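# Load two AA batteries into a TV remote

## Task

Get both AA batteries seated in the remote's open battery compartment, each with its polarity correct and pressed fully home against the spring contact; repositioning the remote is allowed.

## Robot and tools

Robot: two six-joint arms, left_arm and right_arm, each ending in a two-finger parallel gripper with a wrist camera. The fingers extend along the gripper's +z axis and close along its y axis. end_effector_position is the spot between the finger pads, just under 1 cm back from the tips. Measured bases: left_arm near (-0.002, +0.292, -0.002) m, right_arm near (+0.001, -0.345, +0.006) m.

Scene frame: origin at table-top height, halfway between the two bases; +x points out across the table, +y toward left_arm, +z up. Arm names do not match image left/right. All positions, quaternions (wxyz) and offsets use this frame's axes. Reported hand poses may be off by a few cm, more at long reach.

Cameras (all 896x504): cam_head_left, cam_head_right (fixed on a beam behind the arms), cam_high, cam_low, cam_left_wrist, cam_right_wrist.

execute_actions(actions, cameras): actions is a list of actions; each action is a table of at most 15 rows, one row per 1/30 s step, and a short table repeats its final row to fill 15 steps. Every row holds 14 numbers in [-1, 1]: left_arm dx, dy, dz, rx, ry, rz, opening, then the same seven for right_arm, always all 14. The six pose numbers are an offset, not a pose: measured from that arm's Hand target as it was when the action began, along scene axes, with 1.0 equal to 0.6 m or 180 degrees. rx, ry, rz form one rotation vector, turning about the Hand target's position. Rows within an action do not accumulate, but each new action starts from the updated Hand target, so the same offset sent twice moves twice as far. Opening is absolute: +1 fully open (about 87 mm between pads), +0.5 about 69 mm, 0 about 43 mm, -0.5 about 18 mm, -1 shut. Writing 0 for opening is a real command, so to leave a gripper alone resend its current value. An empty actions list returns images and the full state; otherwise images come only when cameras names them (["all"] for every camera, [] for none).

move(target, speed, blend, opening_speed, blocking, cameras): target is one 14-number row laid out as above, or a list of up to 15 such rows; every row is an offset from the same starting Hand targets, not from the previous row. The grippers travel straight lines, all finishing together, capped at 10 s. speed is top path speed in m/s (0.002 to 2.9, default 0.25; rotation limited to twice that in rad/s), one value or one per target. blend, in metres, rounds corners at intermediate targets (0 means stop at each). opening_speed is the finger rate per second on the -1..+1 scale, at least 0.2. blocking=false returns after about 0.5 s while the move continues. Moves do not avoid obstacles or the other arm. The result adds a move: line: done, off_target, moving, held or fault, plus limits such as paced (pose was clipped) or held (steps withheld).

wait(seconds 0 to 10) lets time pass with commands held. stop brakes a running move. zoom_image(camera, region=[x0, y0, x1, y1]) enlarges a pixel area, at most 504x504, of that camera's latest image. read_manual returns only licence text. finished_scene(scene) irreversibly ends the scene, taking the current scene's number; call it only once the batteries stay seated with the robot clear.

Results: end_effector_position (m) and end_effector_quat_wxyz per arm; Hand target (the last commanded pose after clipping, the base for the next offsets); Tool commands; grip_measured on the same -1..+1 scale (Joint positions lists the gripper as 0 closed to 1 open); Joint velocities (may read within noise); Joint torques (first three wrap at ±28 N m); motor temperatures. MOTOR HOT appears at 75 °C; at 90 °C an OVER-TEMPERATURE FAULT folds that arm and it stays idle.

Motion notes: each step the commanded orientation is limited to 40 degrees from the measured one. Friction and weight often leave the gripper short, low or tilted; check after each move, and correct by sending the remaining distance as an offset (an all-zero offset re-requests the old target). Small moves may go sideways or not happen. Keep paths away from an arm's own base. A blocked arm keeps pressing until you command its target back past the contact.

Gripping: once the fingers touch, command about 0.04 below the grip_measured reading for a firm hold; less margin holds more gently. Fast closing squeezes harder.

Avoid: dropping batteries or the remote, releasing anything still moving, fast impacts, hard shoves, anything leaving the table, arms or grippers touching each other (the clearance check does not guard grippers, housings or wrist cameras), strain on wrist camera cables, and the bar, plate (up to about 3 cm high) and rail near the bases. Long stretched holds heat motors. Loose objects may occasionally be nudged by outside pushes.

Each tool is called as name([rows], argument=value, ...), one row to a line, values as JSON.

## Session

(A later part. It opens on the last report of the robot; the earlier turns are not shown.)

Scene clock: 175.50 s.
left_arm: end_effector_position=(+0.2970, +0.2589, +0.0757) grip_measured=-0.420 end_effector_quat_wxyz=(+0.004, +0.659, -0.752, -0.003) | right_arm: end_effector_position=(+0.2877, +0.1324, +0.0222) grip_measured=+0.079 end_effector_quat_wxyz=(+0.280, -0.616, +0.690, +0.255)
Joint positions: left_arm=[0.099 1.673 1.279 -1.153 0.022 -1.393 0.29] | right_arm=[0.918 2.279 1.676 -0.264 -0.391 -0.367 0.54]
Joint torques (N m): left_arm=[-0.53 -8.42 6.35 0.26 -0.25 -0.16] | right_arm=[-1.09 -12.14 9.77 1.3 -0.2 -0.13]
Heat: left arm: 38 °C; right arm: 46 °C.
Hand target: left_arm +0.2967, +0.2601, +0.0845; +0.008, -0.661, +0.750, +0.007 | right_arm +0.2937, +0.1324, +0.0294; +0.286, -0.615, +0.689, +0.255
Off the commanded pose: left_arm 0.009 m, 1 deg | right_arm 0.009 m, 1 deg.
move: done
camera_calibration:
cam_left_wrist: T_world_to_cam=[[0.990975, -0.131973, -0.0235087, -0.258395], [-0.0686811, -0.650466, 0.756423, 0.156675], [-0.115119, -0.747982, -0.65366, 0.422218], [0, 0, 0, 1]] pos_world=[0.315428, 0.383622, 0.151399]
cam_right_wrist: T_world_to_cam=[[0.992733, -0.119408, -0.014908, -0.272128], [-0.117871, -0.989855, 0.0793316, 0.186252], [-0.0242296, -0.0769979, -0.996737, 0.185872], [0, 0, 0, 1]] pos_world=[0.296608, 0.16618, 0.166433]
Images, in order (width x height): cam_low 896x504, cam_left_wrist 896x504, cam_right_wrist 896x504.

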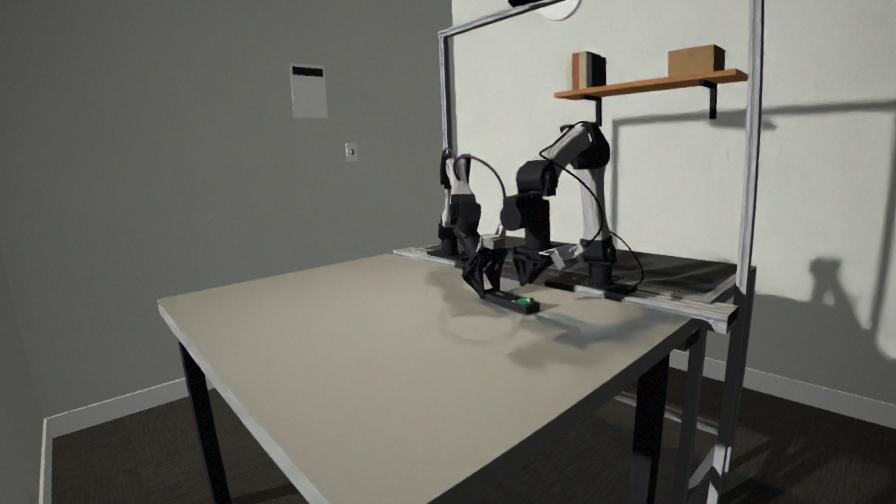

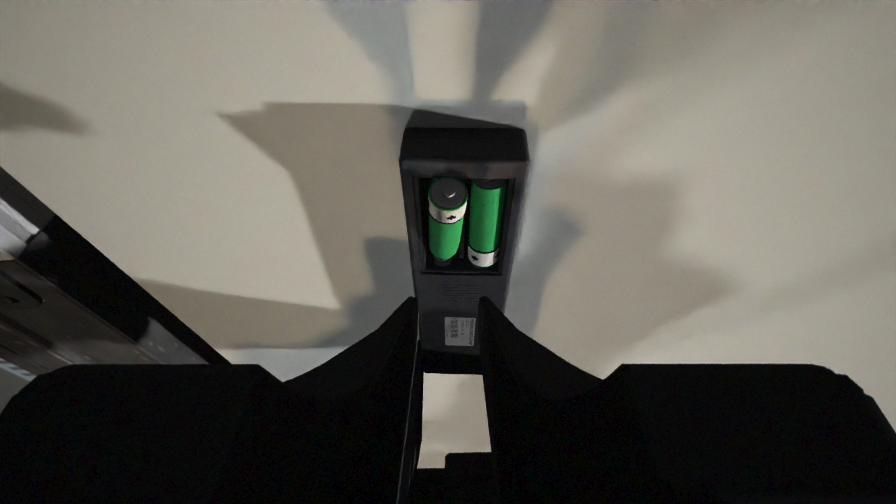

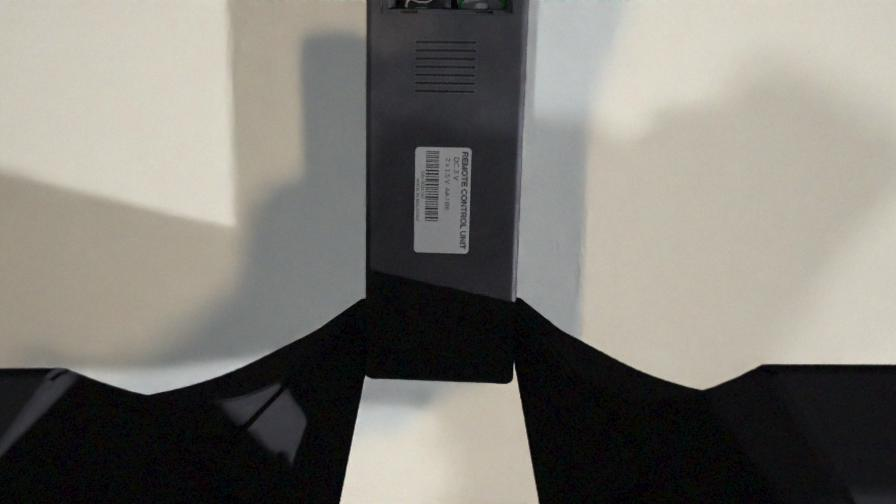

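move([
  [0.001,0.018,-0.05,0,0,0,-0.42,0,0,0,0,0,0,0.0],
  [0.001,0.018,-0.082,0,0,0,-0.42,0,0,0,0,0,0,0.0],
  [0.0,0.018,-0.082,0,0,0,-0.72,0,0,0,0,0,0,0.0],
], speed=0.08, cameras=["cam_left_wrist","cam_low"])

zoom_image(camera="cam_left_wrist", region=[370, 200, 570, 420])

zoom_image(camera="cam_low", region=[490, 270, 550, 320])

Scene clock: 178.47 s.
left_arm: end_effector_position=(+0.2980, +0.2636, +0.0413) grip_measured=-0.718 end_effector_quat_wxyz=(-0.003, +0.660, -0.751, +0.005) | right_arm: end_effector_position=(+0.2877, +0.1324, +0.0222) grip_measured=+0.079 end_effector_quat_wxyz=(+0.280, -0.616, +0.690, +0.255)
Joint positions: left_arm=[0.114 1.693 1.16 -0.995 0.026 -1.381 0.141] | right_arm=[0.918 2.279 1.676 -0.264 -0.391 -0.367 0.54]
Joint torques (N m): left_arm=[1.03 -6.17 4.15 0.72 -0.29 0.07] | right_arm=[-1.07 -12.15 9.8 1.29 -0.21 -0.13]
Heat: left arm: 38 °C; right arm: 46 °C.
Hand target: left_arm +0.2967, +0.2709, +0.0353; +0.008, -0.661, +0.750, +0.007 | right_arm +0.2937, +0.1324, +0.0294; +0.286, -0.615, +0.689, +0.255
Off the commanded pose: left_arm 0.010 m, 1 deg | right_arm 0.009 m, 1 deg.
move: done
camera_calibration:
cam_left_wrist: T_world_to_cam=[[0.991588, -0.12938, -0.00374903, -0.261297], [-0.0817706, -0.648631, 0.756698, 0.189198], [-0.100333, -0.750026, -0.653754, 0.399463], [0, 0, 0, 1]] pos_world=[0.314649, 0.38852, 0.117005]
Images, in order (width x height): cam_low 896x504, cam_left_wrist 896x504.

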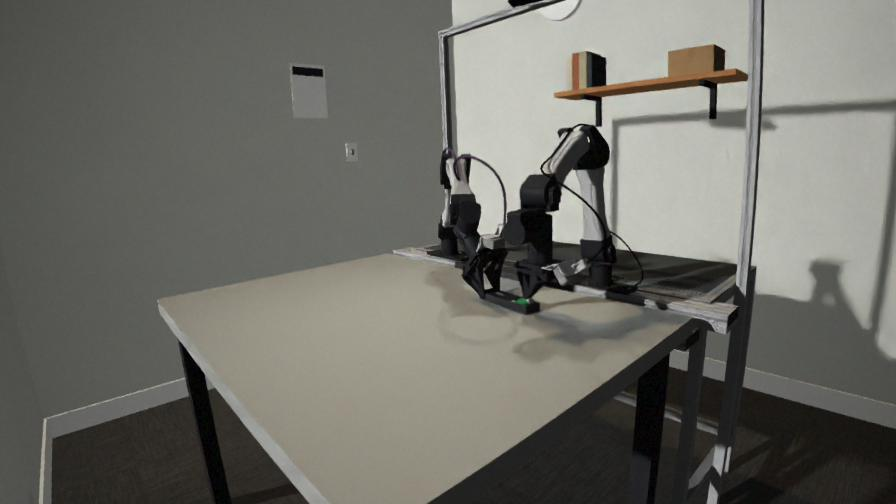

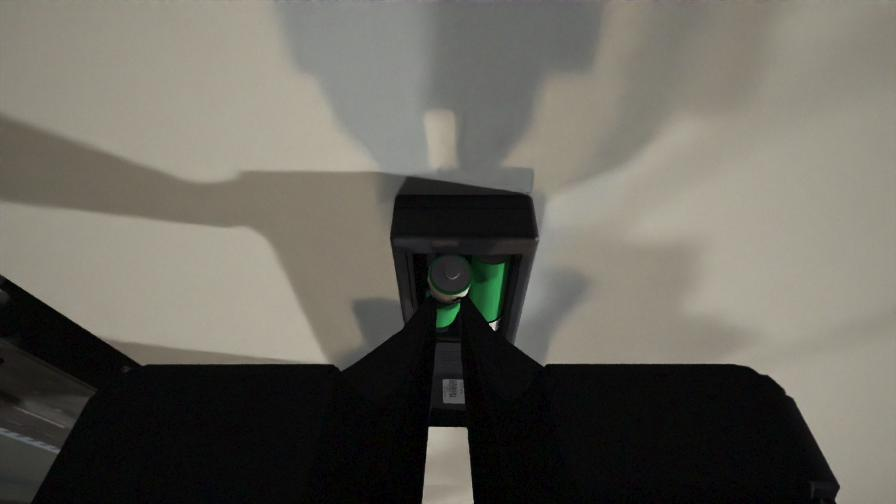

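Scaled by 2.291 from the camera's 896x504 image, which has a finer 1280x720 frame.

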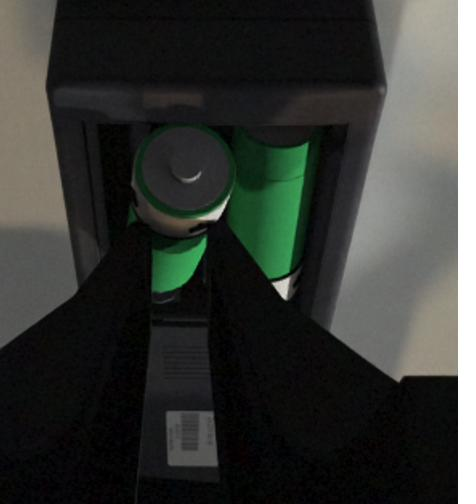

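Scaled by 8.400 from the camera's 896x504 image, which has a finer 1280x720 frame.

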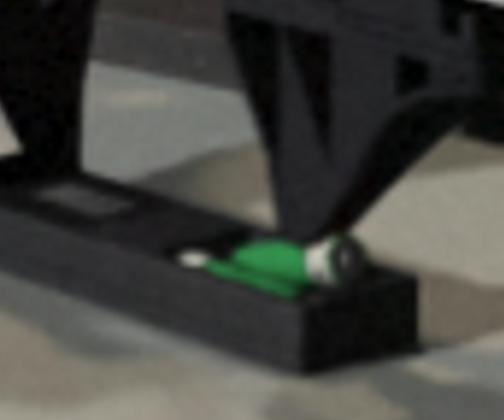

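move([
  [-0.012,0.0,-0.006,0,0,0,-0.72,0,0,0,0,0,0,0.0],
], speed=0.06, cameras=["cam_left_wrist","cam_low"])

zoom_image(camera="cam_left_wrist", region=[370, 200, 570, 420])

Scene clock: 179.40 s.
left_arm: end_effector_position=(+0.2972, +0.2636, +0.0411) grip_measured=-0.718 end_effector_quat_wxyz=(-0.010, +0.660, -0.751, +0.010) | right_arm: end_effector_position=(+0.2877, +0.1324, +0.0222) grip_measured=+0.079 end_effector_quat_wxyz=(+0.280, -0.616, +0.690, +0.255)
Joint positions: left_arm=[0.114 1.674 1.138 -0.974 0.026 -1.381 0.141] | right_arm=[0.918 2.279 1.676 -0.264 -0.391 -0.367 0.54]
Joint torques (N m): left_arm=[1.1 -6.17 2.88 0.73 -0.29 0.09] | right_arm=[-1.03 -12.25 9.74 1.27 -0.21 -0.13]
Heat: left arm: 38 °C; right arm: 46 °C.
Hand target: left_arm +0.2894, +0.2710, +0.0316; +0.008, -0.661, +0.750, +0.007 | right_arm +0.2937, +0.1324, +0.0294; +0.286, -0.615, +0.689, +0.255
Off the commanded pose: left_arm 0.014 m, 2 deg | right_arm 0.009 m, 1 deg.
move: off_target (left_arm)
camera_calibration:
cam_left_wrist: T_world_to_cam=[[0.991392, -0.130195, 0.0138316, -0.260934], [-0.0958091, -0.649412, 0.754377, 0.193767], [-0.0892336, -0.749208, -0.656296, 0.39583], [0, 0, 0, 1]] pos_world=[0.312574, 0.388421, 0.117217]
Images, in order (width x height): cam_low 896x504, cam_left_wrist 896x504.

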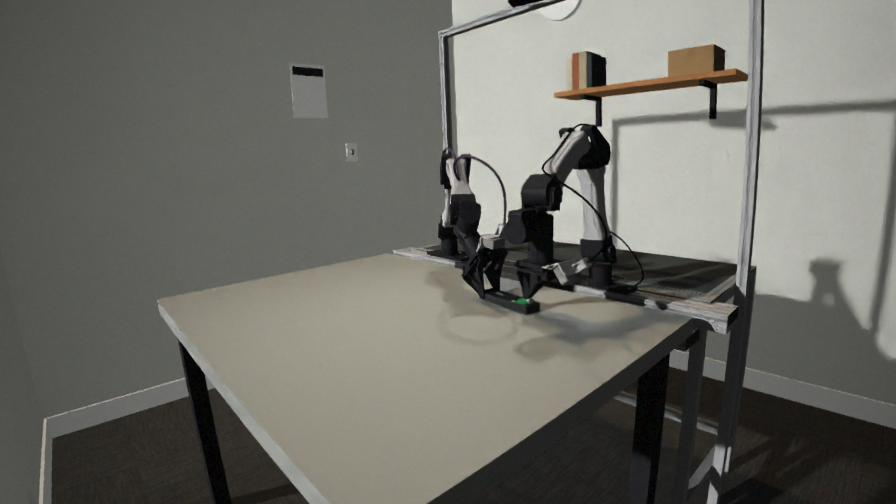

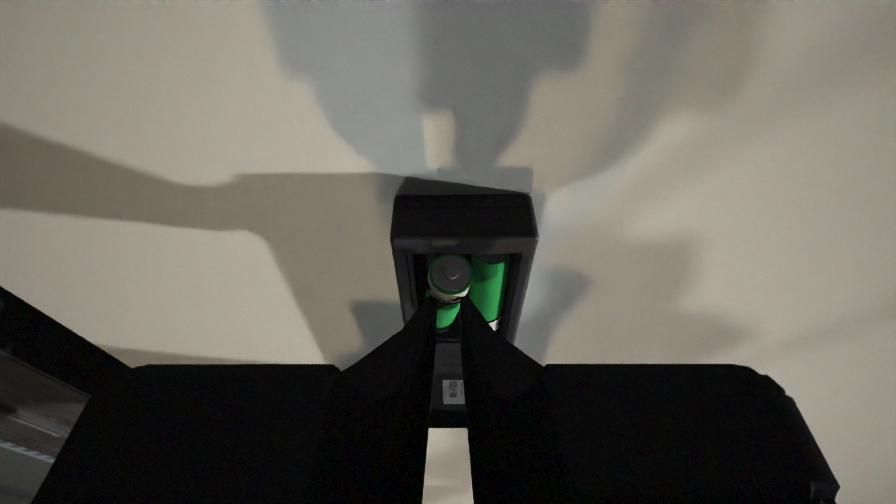

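Scaled by 2.291 from the camera's 896x504 image, which has a finer 1280x720 frame.

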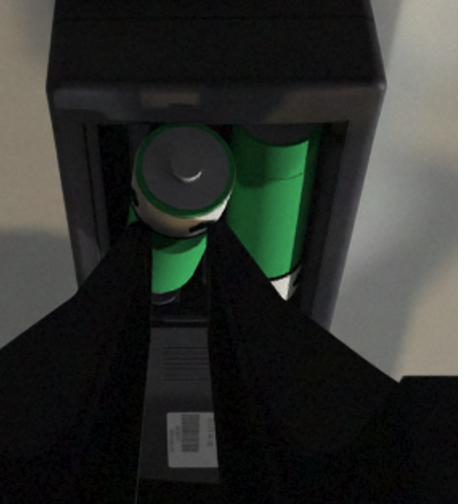

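move([
  [0.014,0.0,0.04,0,0,0,-0.72,0,0,0,0,0,0,0.0],
  [0.014,0.004,0.04,0,0,0,-0.4,0,0,0,0,0,0,0.0],
  [0.014,0.006,-0.006,0,0,0,-0.4,0,0,0,0,0,0,0.0],
], speed=0.08, cameras=["cam_left_wrist"])

zoom_image(camera="cam_left_wrist", region=[370, 200, 570, 420])

Scene clock: 182.27 s.
left_arm: end_effector_position=(+0.2953, +0.2667, +0.0341) grip_measured=-0.400 end_effector_quat_wxyz=(+0.002, +0.661, -0.751, -0.002) | right_arm: end_effector_position=(+0.2877, +0.1324, +0.0222) grip_measured=+0.079 end_effector_quat_wxyz=(+0.280, -0.616, +0.690, +0.255)
Joint positions: left_arm=[0.123 1.707 1.147 -0.984 0.023 -1.374 0.3] | right_arm=[0.918 2.279 1.676 -0.264 -0.391 -0.367 0.54]
Joint torques (N m): left_arm=[1.29 -6.16 4.18 0.88 -0.25 0.1] | right_arm=[-1.09 -12.21 9.85 1.3 -0.2 -0.14]
Heat: left arm: 37 °C; right arm: 46 °C.
Hand target: left_arm +0.2980, +0.2745, +0.0282; +0.008, -0.661, +0.750, +0.007 | right_arm +0.2937, +0.1324, +0.0294; +0.286, -0.615, +0.689, +0.255
Off the commanded pose: left_arm 0.010 m, 1 deg | right_arm 0.009 m, 1 deg.
move: done
camera_calibration:
cam_left_wrist: T_world_to_cam=[[0.991589, -0.127868, -0.0200323, -0.258029], [-0.0686446, -0.650786, 0.756152, 0.193177], [-0.109724, -0.748417, -0.65409, 0.399244], [0, 0, 0, 1]] pos_world=[0.312926, 0.391525, 0.109901]
Images, in order (width x height): cam_left_wrist 896x504.

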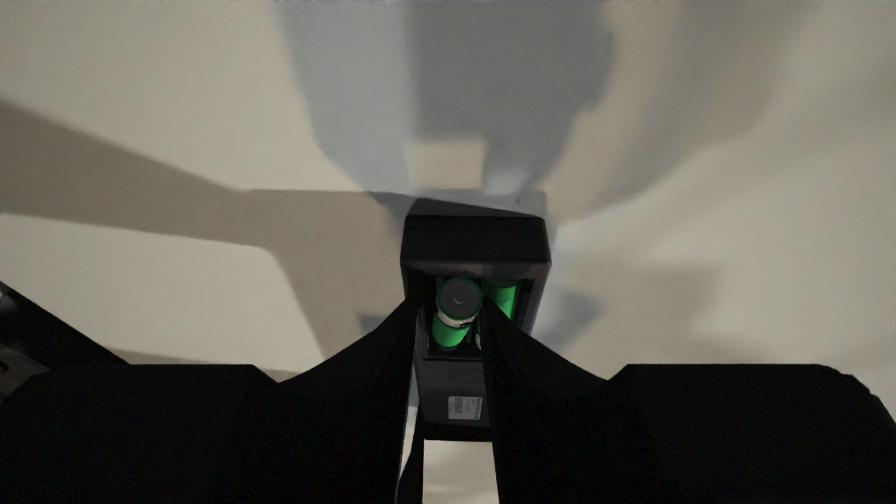

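Scaled by 2.291 from the camera's 896x504 image, which has a finer 1280x720 frame.

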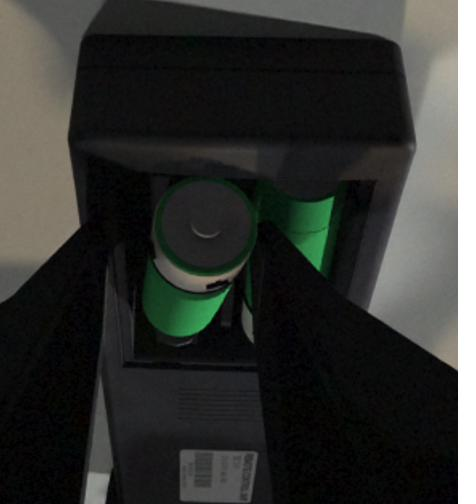

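move([
  [-0.003,0.0,0.0,0,0,0,-0.72,0,0,0,0,0,0,0.0],
], speed=0.08, opening_speed=0.6, cameras=["cam_left_wrist"])

zoom_image(camera="cam_left_wrist", region=[370, 200, 570, 420])

Scene clock: 183.20 s.
left_arm: end_effector_position=(+0.2971, +0.2671, +0.0334) grip_measured=-0.591 end_effector_quat_wxyz=(-0.002, +0.658, -0.753, +0.001) | right_arm: end_effector_position=(+0.2877, +0.1324, +0.0222) grip_measured=+0.079 end_effector_quat_wxyz=(+0.280, -0.616, +0.690, +0.255)
Joint positions: left_arm=[0.123 1.707 1.144 -0.971 0.022 -1.367 0.205] | right_arm=[0.918 2.279 1.676 -0.264 -0.391 -0.367 0.54]
Joint torques (N m): left_arm=[1.29 -6.67 3.78 0.77 -0.25 0.04] | right_arm=[-1.01 -12.26 9.76 1.29 -0.21 -0.15]
Heat: left arm: 37 °C; right arm: 46 °C.
Hand target: left_arm +0.2962, +0.2745, +0.0281; +0.008, -0.661, +0.750, +0.007 | right_arm +0.2937, +0.1324, +0.0294; +0.286, -0.615, +0.689, +0.255
Off the commanded pose: left_arm 0.009 m, 1 deg | right_arm 0.009 m, 1 deg.
move: done
camera_calibration:
cam_left_wrist: T_world_to_cam=[[0.990799, -0.134911, -0.0108229, -0.258033], [-0.0804486, -0.651352, 0.754499, 0.197797], [-0.108839, -0.746686, -0.656212, 0.398559], [0, 0, 0, 1]] pos_world=[0.31495, 0.391623, 0.109509]
Images, in order (width x height): cam_left_wrist 896x504.

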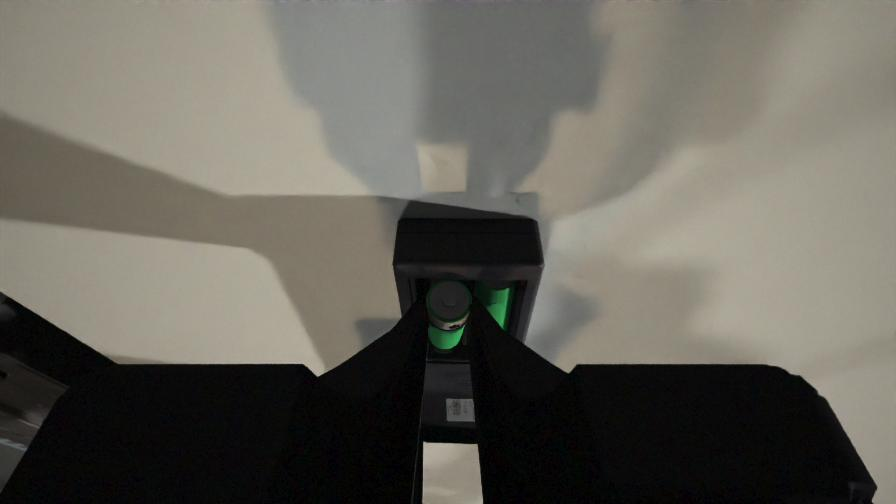

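Scaled by 2.291 from the camera's 896x504 image, which has a finer 1280x720 frame.

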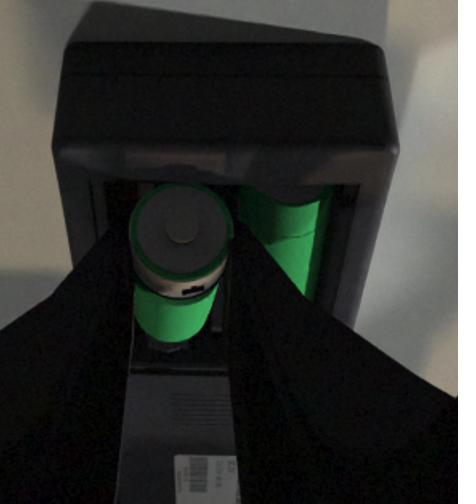

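move([
  [-0.008,-0.03,0.0,0,0,0,-0.72,0,0,0,0,0,0,0.0],
  [-0.013,-0.043,-0.012,-0.02,0.002,0,-0.72,0,0,0,0,0,0,0.0],
], speed=0.06, cameras=["cam_left_wrist","cam_low"])

zoom_image(camera="cam_left_wrist", region=[370, 200, 570, 420])

zoom_image(camera="cam_low", region=[490, 270, 550, 320])

Scene clock: 184.97 s.
left_arm: end_effector_position=(+0.2954, +0.2619, +0.0310) grip_measured=-0.593 end_effector_quat_wxyz=(-0.015, +0.660, -0.751, +0.001) | right_arm: end_effector_position=(+0.2876, +0.1321, +0.0220) grip_measured=+0.079 end_effector_quat_wxyz=(+0.279, -0.617, +0.690, +0.255)
Joint positions: left_arm=[0.096 1.682 1.108 -0.939 0.006 -1.399 0.203] | right_arm=[0.918 2.279 1.676 -0.265 -0.391 -0.368 0.54]
Joint torques (N m): left_arm=[-0.77 -5.35 2.56 0.8 0.63 -0.13] | right_arm=[-1.02 -12.23 9.69 1.29 -0.21 -0.11]
Heat: left arm: 37 °C; right arm: 46 °C.
Hand target: left_arm +0.2884, +0.2488, +0.0209; -0.015, -0.661, +0.750, -0.014 | right_arm +0.2937, +0.1324, +0.0294; +0.286, -0.615, +0.689, +0.255
Off the commanded pose: left_arm 0.018 m, 4 deg | right_arm 0.010 m, 1 deg.
move: off_target (left_arm)
camera_calibration:
cam_left_wrist: T_world_to_cam=[[0.991622, -0.128986, 0.0070103, -0.259436], [-0.0916194, -0.664023, 0.742078, 0.203084], [-0.0910625, -0.736503, -0.670277, 0.385413], [0, 0, 0, 1]] pos_world=[0.310966, 0.385247, 0.109448]
Images, in order (width x height): cam_low 896x504, cam_left_wrist 896x504.

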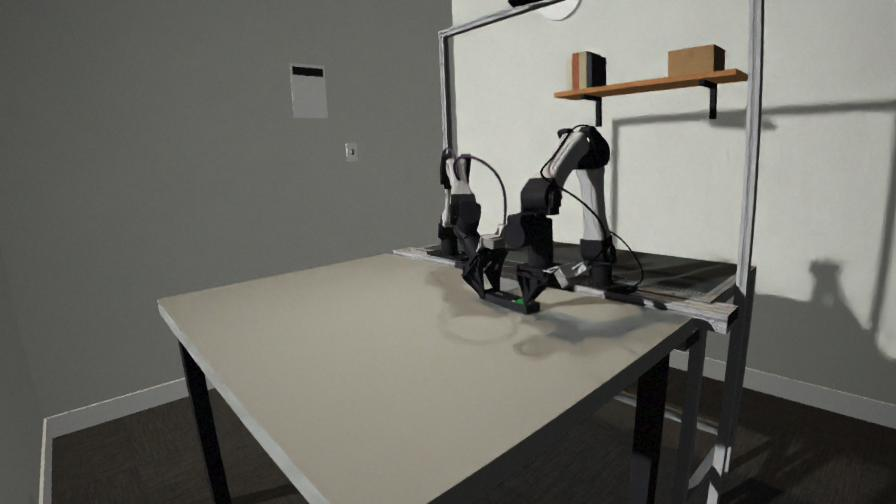

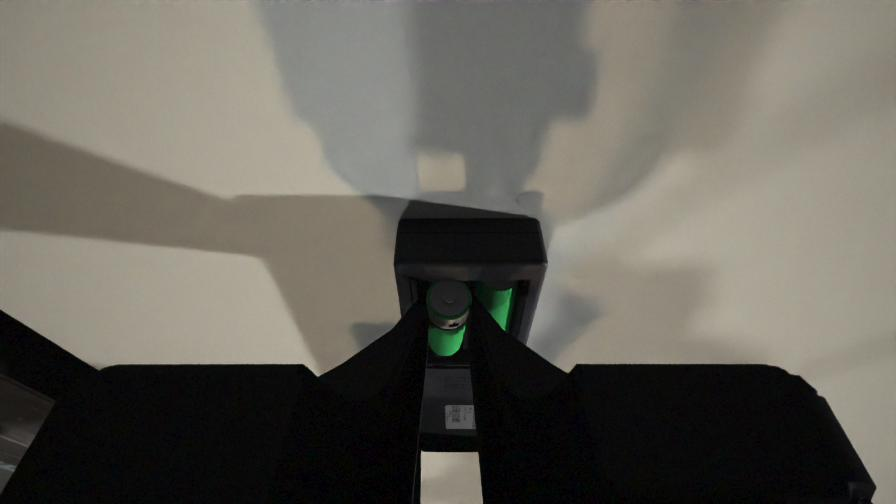

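Scaled by 2.291 from the camera's 896x504 image, which has a finer 1280x720 frame.

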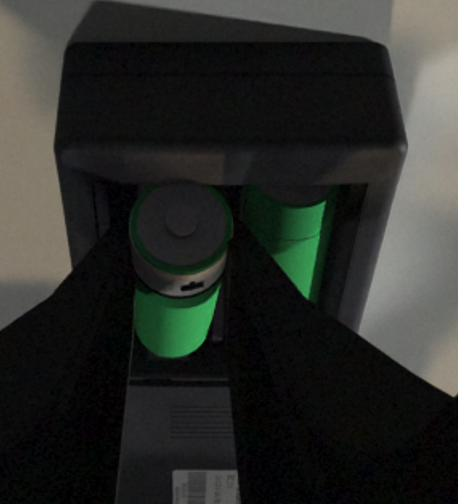

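Scaled by 8.400 from the camera's 896x504 image, which has a finer 1280x720 frame.

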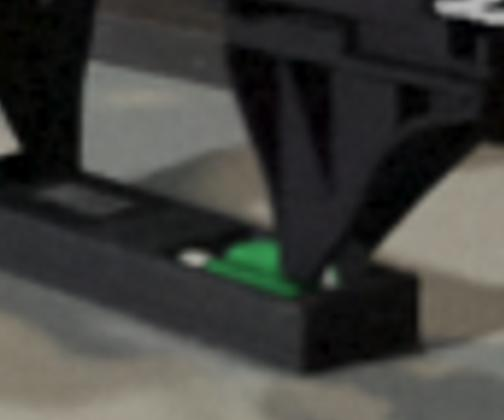

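move([
  [-0.003,-0.015,-0.025,0,0,0,-0.72,0,0,0,0,0,0,0.0],
], speed=0.06, cameras=["cam_left_wrist","cam_low"])

zoom_image(camera="cam_left_wrist", region=[370, 200, 570, 420])

zoom_image(camera="cam_low", region=[490, 270, 550, 320])

Scene clock: 185.90 s.
left_arm: end_effector_position=(+0.2953, +0.2612, +0.0300) grip_measured=-0.593 end_effector_quat_wxyz=(-0.023, +0.660, -0.751, +0.009) | right_arm: end_effector_position=(+0.2876, +0.1320, +0.0219) grip_measured=+0.079 end_effector_quat_wxyz=(+0.279, -0.618, +0.690, +0.255)
Joint positions: left_arm=[0.095 1.662 1.081 -0.908 0.008 -1.399 0.203] | right_arm=[0.918 2.279 1.676 -0.266 -0.391 -0.37 0.54]
Joint torques (N m): left_arm=[-3.3 -2.85 1.21 1.14 0.58 -0.47] | right_arm=[-1.03 -12.22 9.8 1.32 -0.21 -0.12]
Heat: left arm: 37 °C; right arm: 46 °C.
Hand target: left_arm +0.2865, +0.2398, +0.0059; -0.015, -0.661, +0.750, -0.014 | right_arm +0.2937, +0.1325, +0.0294; +0.286, -0.615, +0.689, +0.255
Off the commanded pose: left_arm 0.033 m, 4 deg | right_arm 0.010 m, 1 deg.
move: off_target (left_arm)
camera_calibration:
cam_left_wrist: T_world_to_cam=[[0.990962, -0.130696, 0.0302102, -0.259414], [-0.110026, -0.663095, 0.740404, 0.208623], [-0.0767356, -0.737037, -0.671482, 0.380187], [0, 0, 0, 1]] pos_world=[0.309198, 0.384644, 0.10866]
Images, in order (width x height): cam_low 896x504, cam_left_wrist 896x504.

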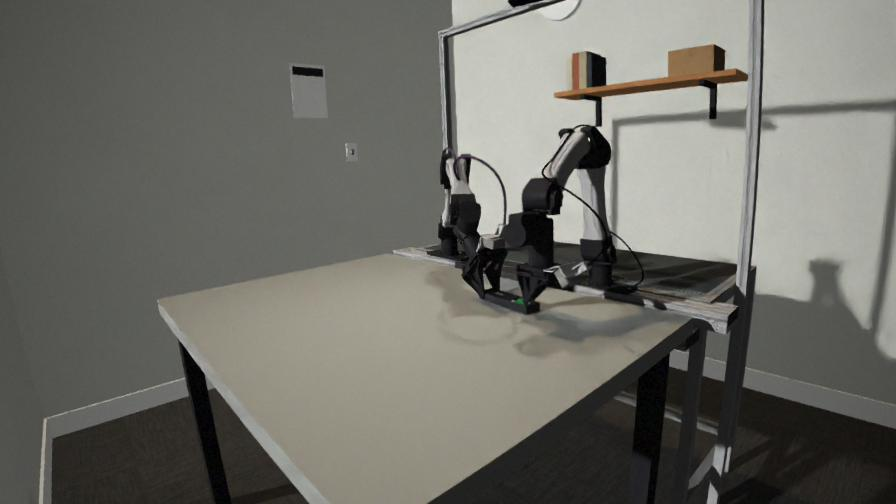

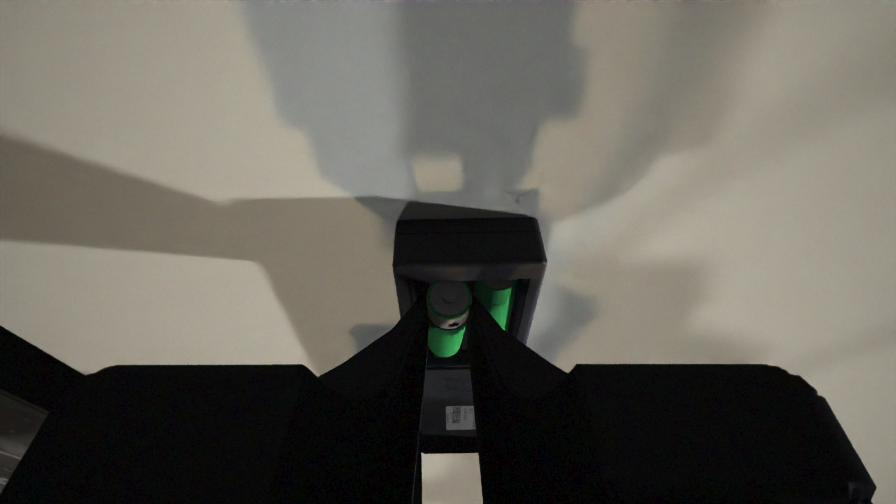

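Scaled by 2.291 from the camera's 896x504 image, which has a finer 1280x720 frame.

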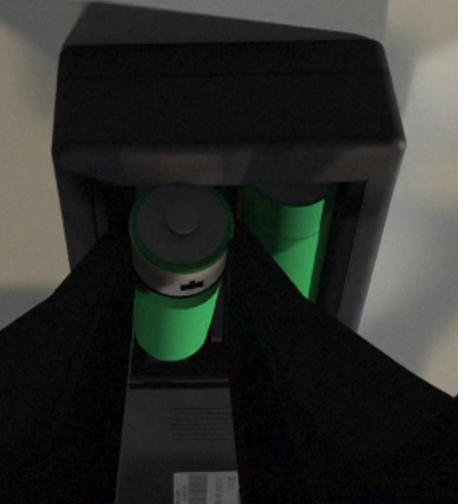

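Scaled by 8.400 from the camera's 896x504 image, which has a finer 1280x720 frame.

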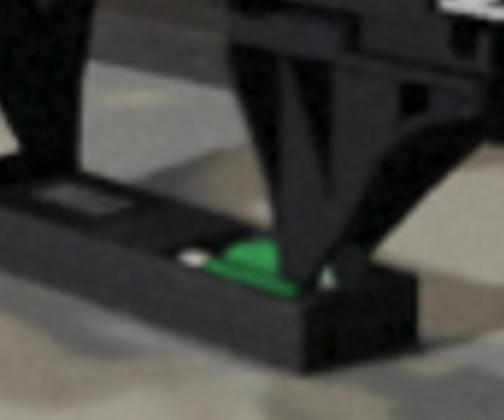

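move([
  [0.011,0.034,0.037,0,0,0,-0.72,0,0,0,0,0,0,0.0],
  [0.011,0.034,0.037,0,0,0,-0.42,0,0,0,0,0,0,0.0],
  [0.014,0.036,0.11,0,0,0,-0.42,0,0,0,0,0,0,0.0],
], speed=0.08, opening_speed=0.6, cameras=["cam_left_wrist","cam_low"])

zoom_image(camera="cam_left_wrist", region=[370, 180, 570, 400])

zoom_image(camera="cam_low", region=[490, 270, 550, 320])

Scene clock: 188.97 s.
left_arm: end_effector_position=(+0.2949, +0.2596, +0.0611) grip_measured=-0.420 end_effector_quat_wxyz=(+0.018, +0.659, -0.752, +0.005) | right_arm: end_effector_position=(+0.2875, +0.1320, +0.0219) grip_measured=+0.079 end_effector_quat_wxyz=(+0.279, -0.618, +0.690, +0.255)
Joint positions: left_arm=[0.119 1.69 1.233 -1.102 0.053 -1.374 0.29] | right_arm=[0.918 2.279 1.676 -0.266 -0.391 -0.37 0.54]
Joint torques (N m): left_arm=[1.28 -8.65 6.22 0.23 0.14 0.07] | right_arm=[-1.05 -12.23 9.88 1.3 -0.2 -0.13]
Heat: left arm: 37 °C; right arm: 46 °C.
Hand target: left_arm +0.2949, +0.2613, +0.0719; -0.015, -0.661, +0.750, -0.014 | right_arm +0.2936, +0.1325, +0.0294; +0.286, -0.615, +0.689, +0.255
Off the commanded pose: left_arm 0.011 m, 1 deg | right_arm 0.010 m, 1 deg.
move: off_target (left_arm)
camera_calibration:
cam_left_wrist: T_world_to_cam=[[0.990802, -0.132072, -0.0294599, -0.256158], [-0.0604203, -0.626589, 0.777004, 0.15806], [-0.12108, -0.768078, -0.628805, 0.418413], [0, 0, 0, 1]] pos_world=[0.314014, 0.386581, 0.132741]
Images, in order (width x height): cam_low 896x504, cam_left_wrist 896x504.

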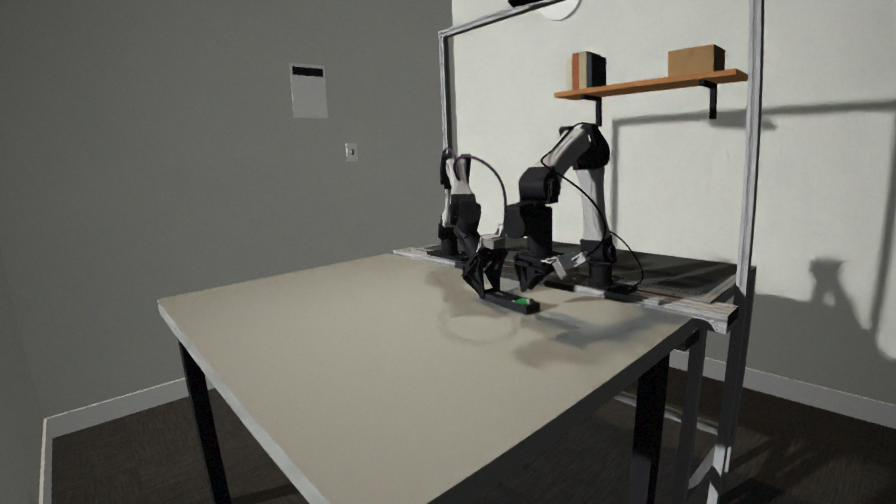

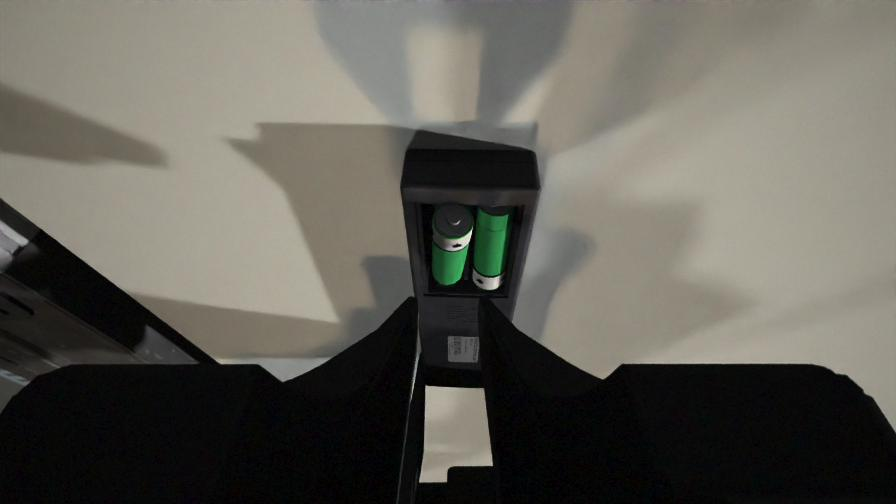

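Scaled by 2.291 from the camera's 896x504 image, which has a finer 1280x720 frame.

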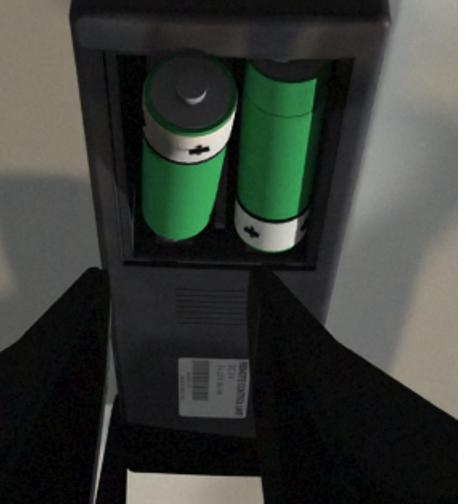

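Scaled by 8.400 from the camera's 896x504 image, which has a finer 1280x720 frame.

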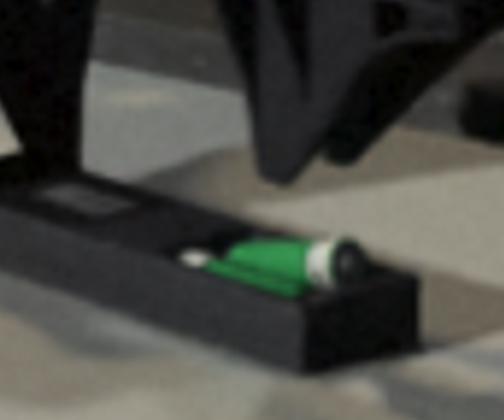

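move([
  [0.0,0.013,-0.02,0.02,-0.002,0,-0.8,0,0,0,0,0,0,0.0],
  [-0.0,0.013,-0.055,0.02,-0.002,0,-0.8,0,0,0,0,0,0,0.0],
  [-0.014,0.013,-0.06,0.02,-0.002,0,-0.8,0,0,0,0,0,0,0.0],
], speed=0.06, cameras=["cam_left_wrist","cam_low"])

zoom_image(camera="cam_left_wrist", region=[370, 180, 570, 400])

zoom_image(camera="cam_low", region=[490, 270, 550, 320])

Scene clock: 191.80 s.
left_arm: end_effector_position=(+0.2923, +0.2650, +0.0424) grip_measured=-0.800 end_effector_quat_wxyz=(-0.007, +0.659, -0.752, +0.006) | right_arm: end_effector_position=(+0.2875, +0.1320, +0.0219) grip_measured=+0.079 end_effector_quat_wxyz=(+0.279, -0.618, +0.690, +0.255)
Joint positions: left_arm=[0.119 1.664 1.132 -0.988 0.024 -1.374 0.1] | right_arm=[0.918 2.279 1.676 -0.266 -0.391 -0.37 0.54]
Joint velocities: left_arm=[-0.002 0.002 0.002 -0.154 -0.081 -0.007 -0.014] | right_arm=[within noise]
Joint torques (N m): left_arm=[0.29 -6.65 3.11 0.7 -0.26 -0.05] | right_arm=[-1.05 -12.16 9.76 1.3 -0.2 -0.1]
Heat: left arm: 37 °C; right arm: 46 °C.
Hand target: left_arm +0.2865, +0.2691, +0.0359; +0.008, -0.661, +0.750, +0.007 | right_arm +0.2936, +0.1324, +0.0294; +0.285, -0.615, +0.689, +0.255
Off the commanded pose: left_arm 0.010 m, 2 deg | right_arm 0.010 m, 1 deg.
move: done
camera_calibration:
cam_left_wrist: T_world_to_cam=[[0.991163, -0.132602, 0.00364165, -0.254804], [-0.089863, -0.651003, 0.753737, 0.191912], [-0.0975759, -0.747403, -0.657166, 0.399349], [0, 0, 0, 1]] pos_world=[0.308765, 0.389623, 0.118716]
Images, in order (width x height): cam_low 896x504, cam_left_wrist 896x504.

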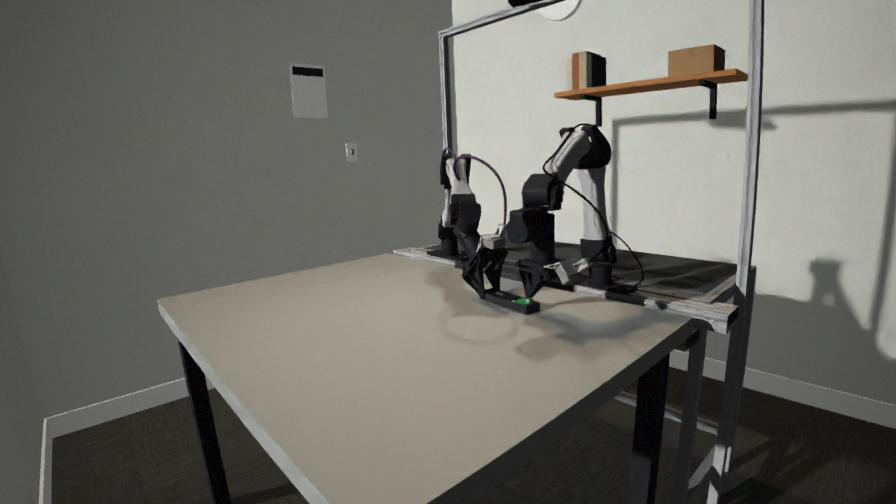

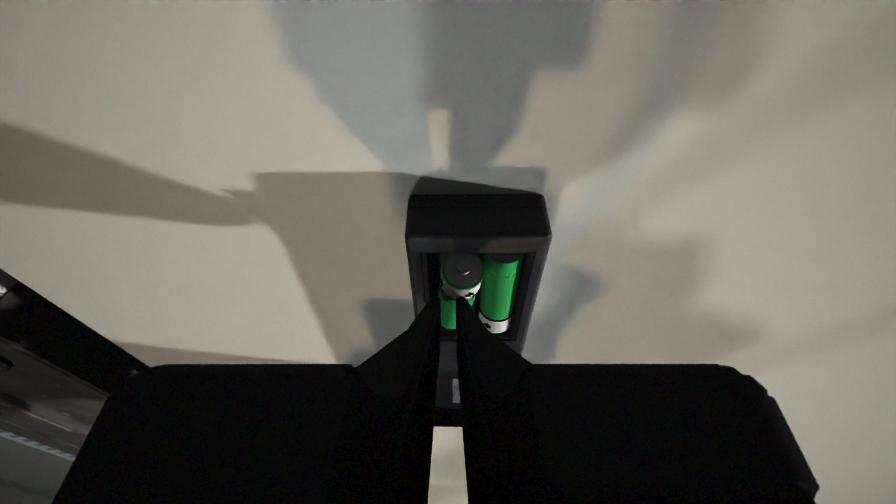

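Scaled by 2.291 from the camera's 896x504 image, which has a finer 1280x720 frame.

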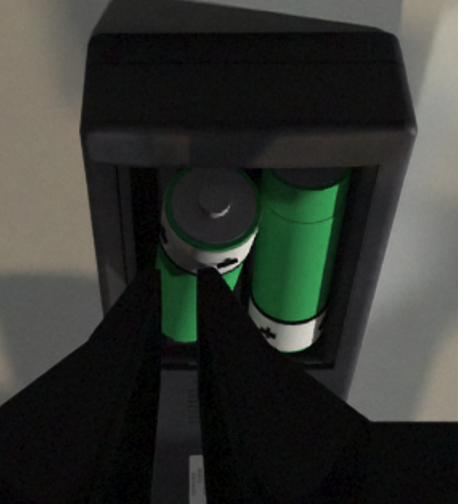

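Scaled by 8.400 from the camera's 896x504 image, which has a finer 1280x720 frame.

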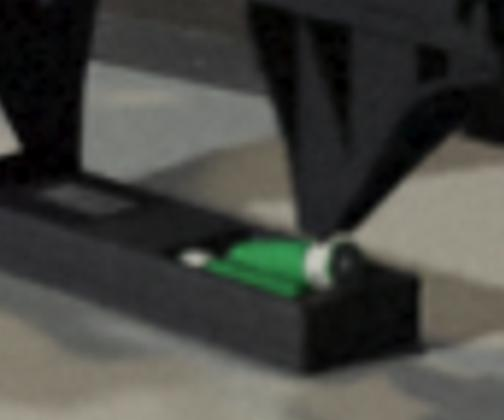

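move([
  [0.005,0.0,0.06,0,0,0,-0.9,0,0,0,0,0,0,0.0],
  [0.027,0.0,0.06,0,0,0,-0.98,0,0,0,0,0,0,0.0],
  [0.027,0.0,0.02,0,0,0,-0.98,0,0,0,0,0,0,0.0],
], speed=0.1, cameras=["cam_left_wrist","cam_low"])

zoom_image(camera="cam_left_wrist", region=[370, 180, 570, 400])

Scene clock: 195.27 s.
left_arm: end_effector_position=(+0.3030, +0.2656, +0.0532) grip_measured=-0.979 end_effector_quat_wxyz=(-0.003, +0.659, -0.752, +0.003) | right_arm: end_effector_position=(+0.2875, +0.1320, +0.0219) grip_measured=+0.079 end_effector_quat_wxyz=(+0.279, -0.618, +0.690, +0.255)
Joint positions: left_arm=[0.119 1.7 1.218 -1.048 0.023 -1.374 0.01] | right_arm=[0.918 2.279 1.676 -0.266 -0.391 -0.37 0.54]
Joint torques (N m): left_arm=[0.05 -6.32 4.41 0.71 -0.24 -0.08] | right_arm=[-1.07 -12.21 9.81 1.32 -0.22 -0.11]
Heat: left arm: 37 °C; right arm: 46 °C.
Hand target: left_arm +0.3027, +0.2691, +0.0479; +0.008, -0.661, +0.750, +0.007 | right_arm +0.2936, +0.1324, +0.0294; +0.285, -0.615, +0.689, +0.255
Off the commanded pose: left_arm 0.006 m, 1 deg | right_arm 0.010 m, 1 deg.
move: done
camera_calibration:
cam_left_wrist: T_world_to_cam=[[0.991178, -0.132405, -0.0059281, -0.264894], [-0.0825014, -0.651371, 0.754261, 0.183059], [-0.103729, -0.747118, -0.656548, 0.409651], [0, 0, 0, 1]] pos_world=[0.320152, 0.390224, 0.129311]
Images, in order (width x height): cam_low 896x504, cam_left_wrist 896x504.

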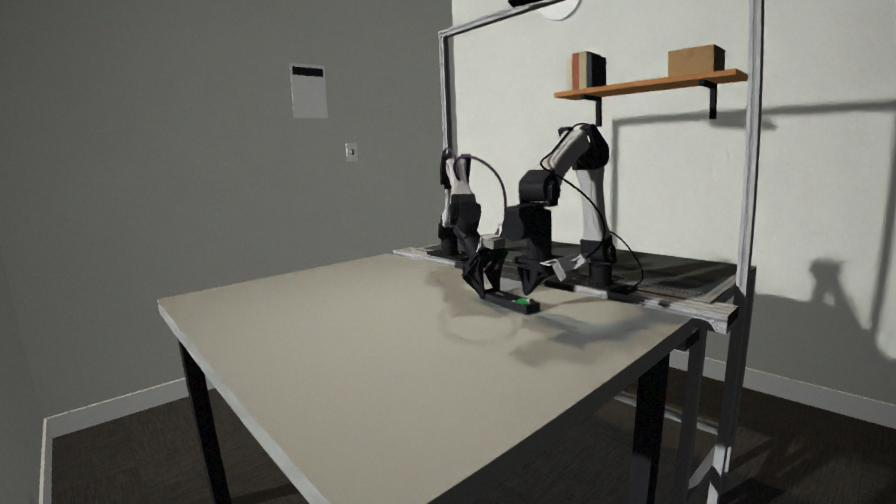

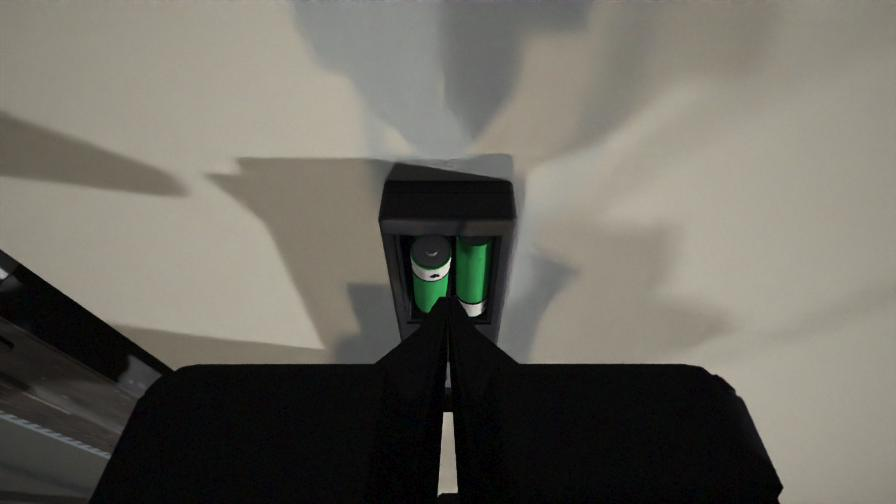

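Scaled by 2.291 from the camera's 896x504 image, which has a finer 1280x720 frame.

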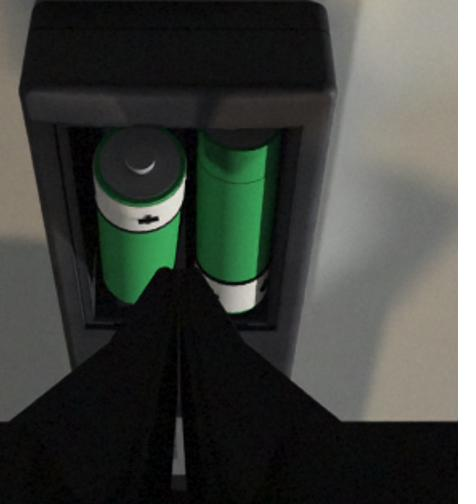

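move([
  [0.002,0.005,-0.01,0,0,0,-0.98,0,0,0,0,0,0,0.0],
  [0.002,0.005,-0.035,0,0,0,-0.98,0,0,0,0,0,0,0.0],
], speed=0.06, cameras=["cam_left_wrist","cam_low"])

zoom_image(camera="cam_left_wrist", region=[370, 180, 570, 400])

zoom_image(camera="cam_low", region=[490, 270, 550, 320])

Scene clock: 196.80 s.
left_arm: end_effector_position=(+0.3070, +0.2663, +0.0337) grip_measured=-0.980 end_effector_quat_wxyz=(-0.007, +0.659, -0.752, +0.006) | right_arm: end_effector_position=(+0.2873, +0.1322, +0.0220) grip_measured=+0.079 end_effector_quat_wxyz=(+0.279, -0.618, +0.689, +0.255)
Joint positions: left_arm=[0.119 1.728 1.171 -0.962 0.023 -1.374 0.01] | right_arm=[0.918 2.279 1.676 -0.266 -0.393 -0.37 0.54]
Joint torques (N m): left_arm=[0.79 -6.31 4.08 0.69 -0.26 0] | right_arm=[-1.09 -12.12 9.73 1.3 -0.19 -0.09]
Heat: left arm: 37 °C; right arm: 46 °C.
Hand target: left_arm +0.3039, +0.2721, +0.0268; +0.008, -0.661, +0.750, +0.007 | right_arm +0.2937, +0.1325, +0.0294; +0.286, -0.615, +0.689, +0.255
Off the commanded pose: left_arm 0.009 m, 2 deg | right_arm 0.010 m, 1 deg.
move: done
camera_calibration:
cam_left_wrist: T_world_to_cam=[[0.991167, -0.132551, 0.00423771, -0.269172], [-0.0903555, -0.651564, 0.753193, 0.200925], [-0.0970755, -0.746923, -0.657785, 0.39574], [0, 0, 0, 1]] pos_world=[0.323366, 0.390824, 0.110117]
Images, in order (width x height): cam_low 896x504, cam_left_wrist 896x504.

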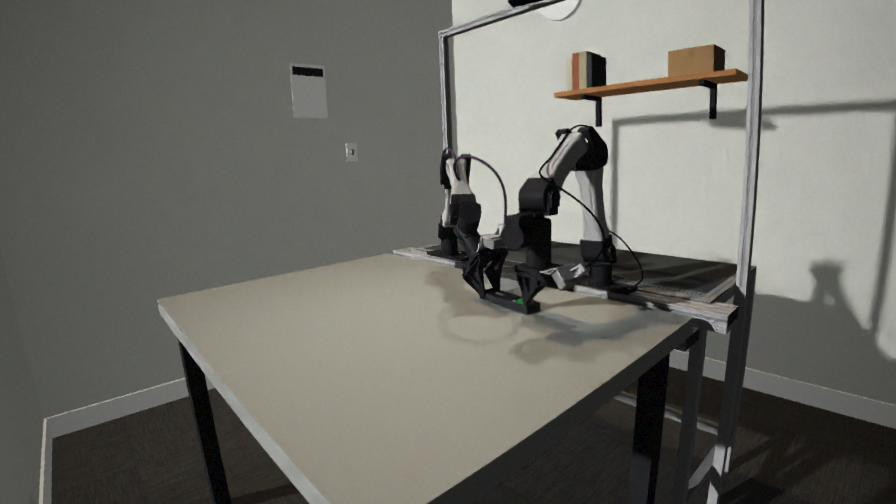

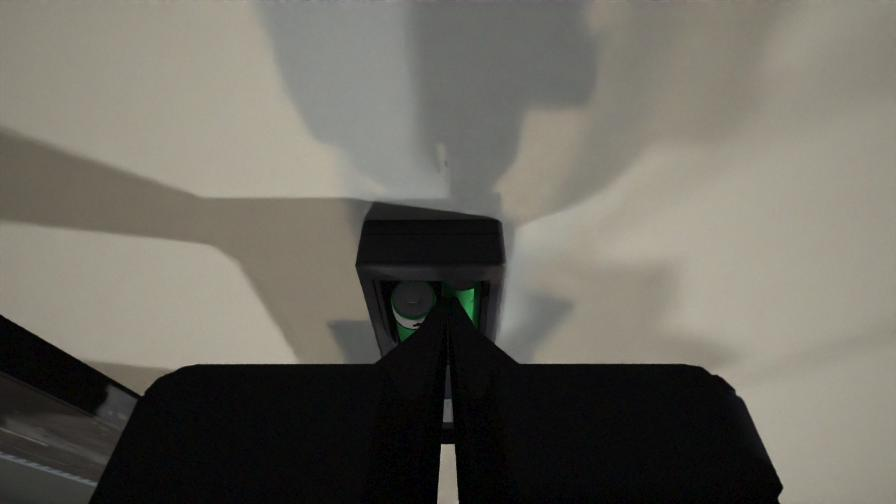

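Scaled by 2.291 from the camera's 896x504 image, which has a finer 1280x720 frame.

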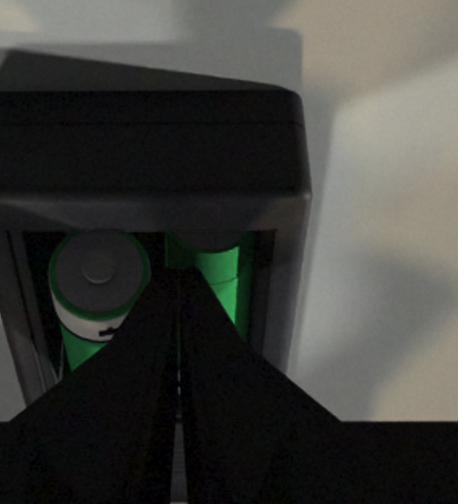

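Scaled by 8.400 from the camera's 896x504 image, which has a finer 1280x720 frame.

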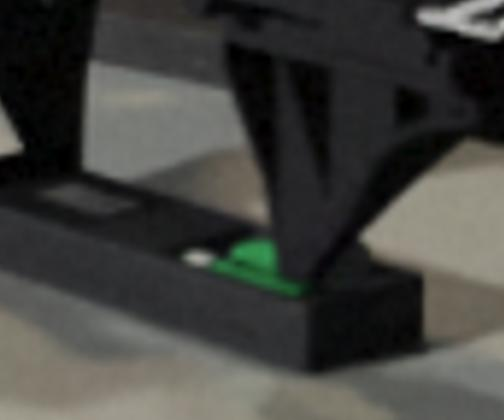

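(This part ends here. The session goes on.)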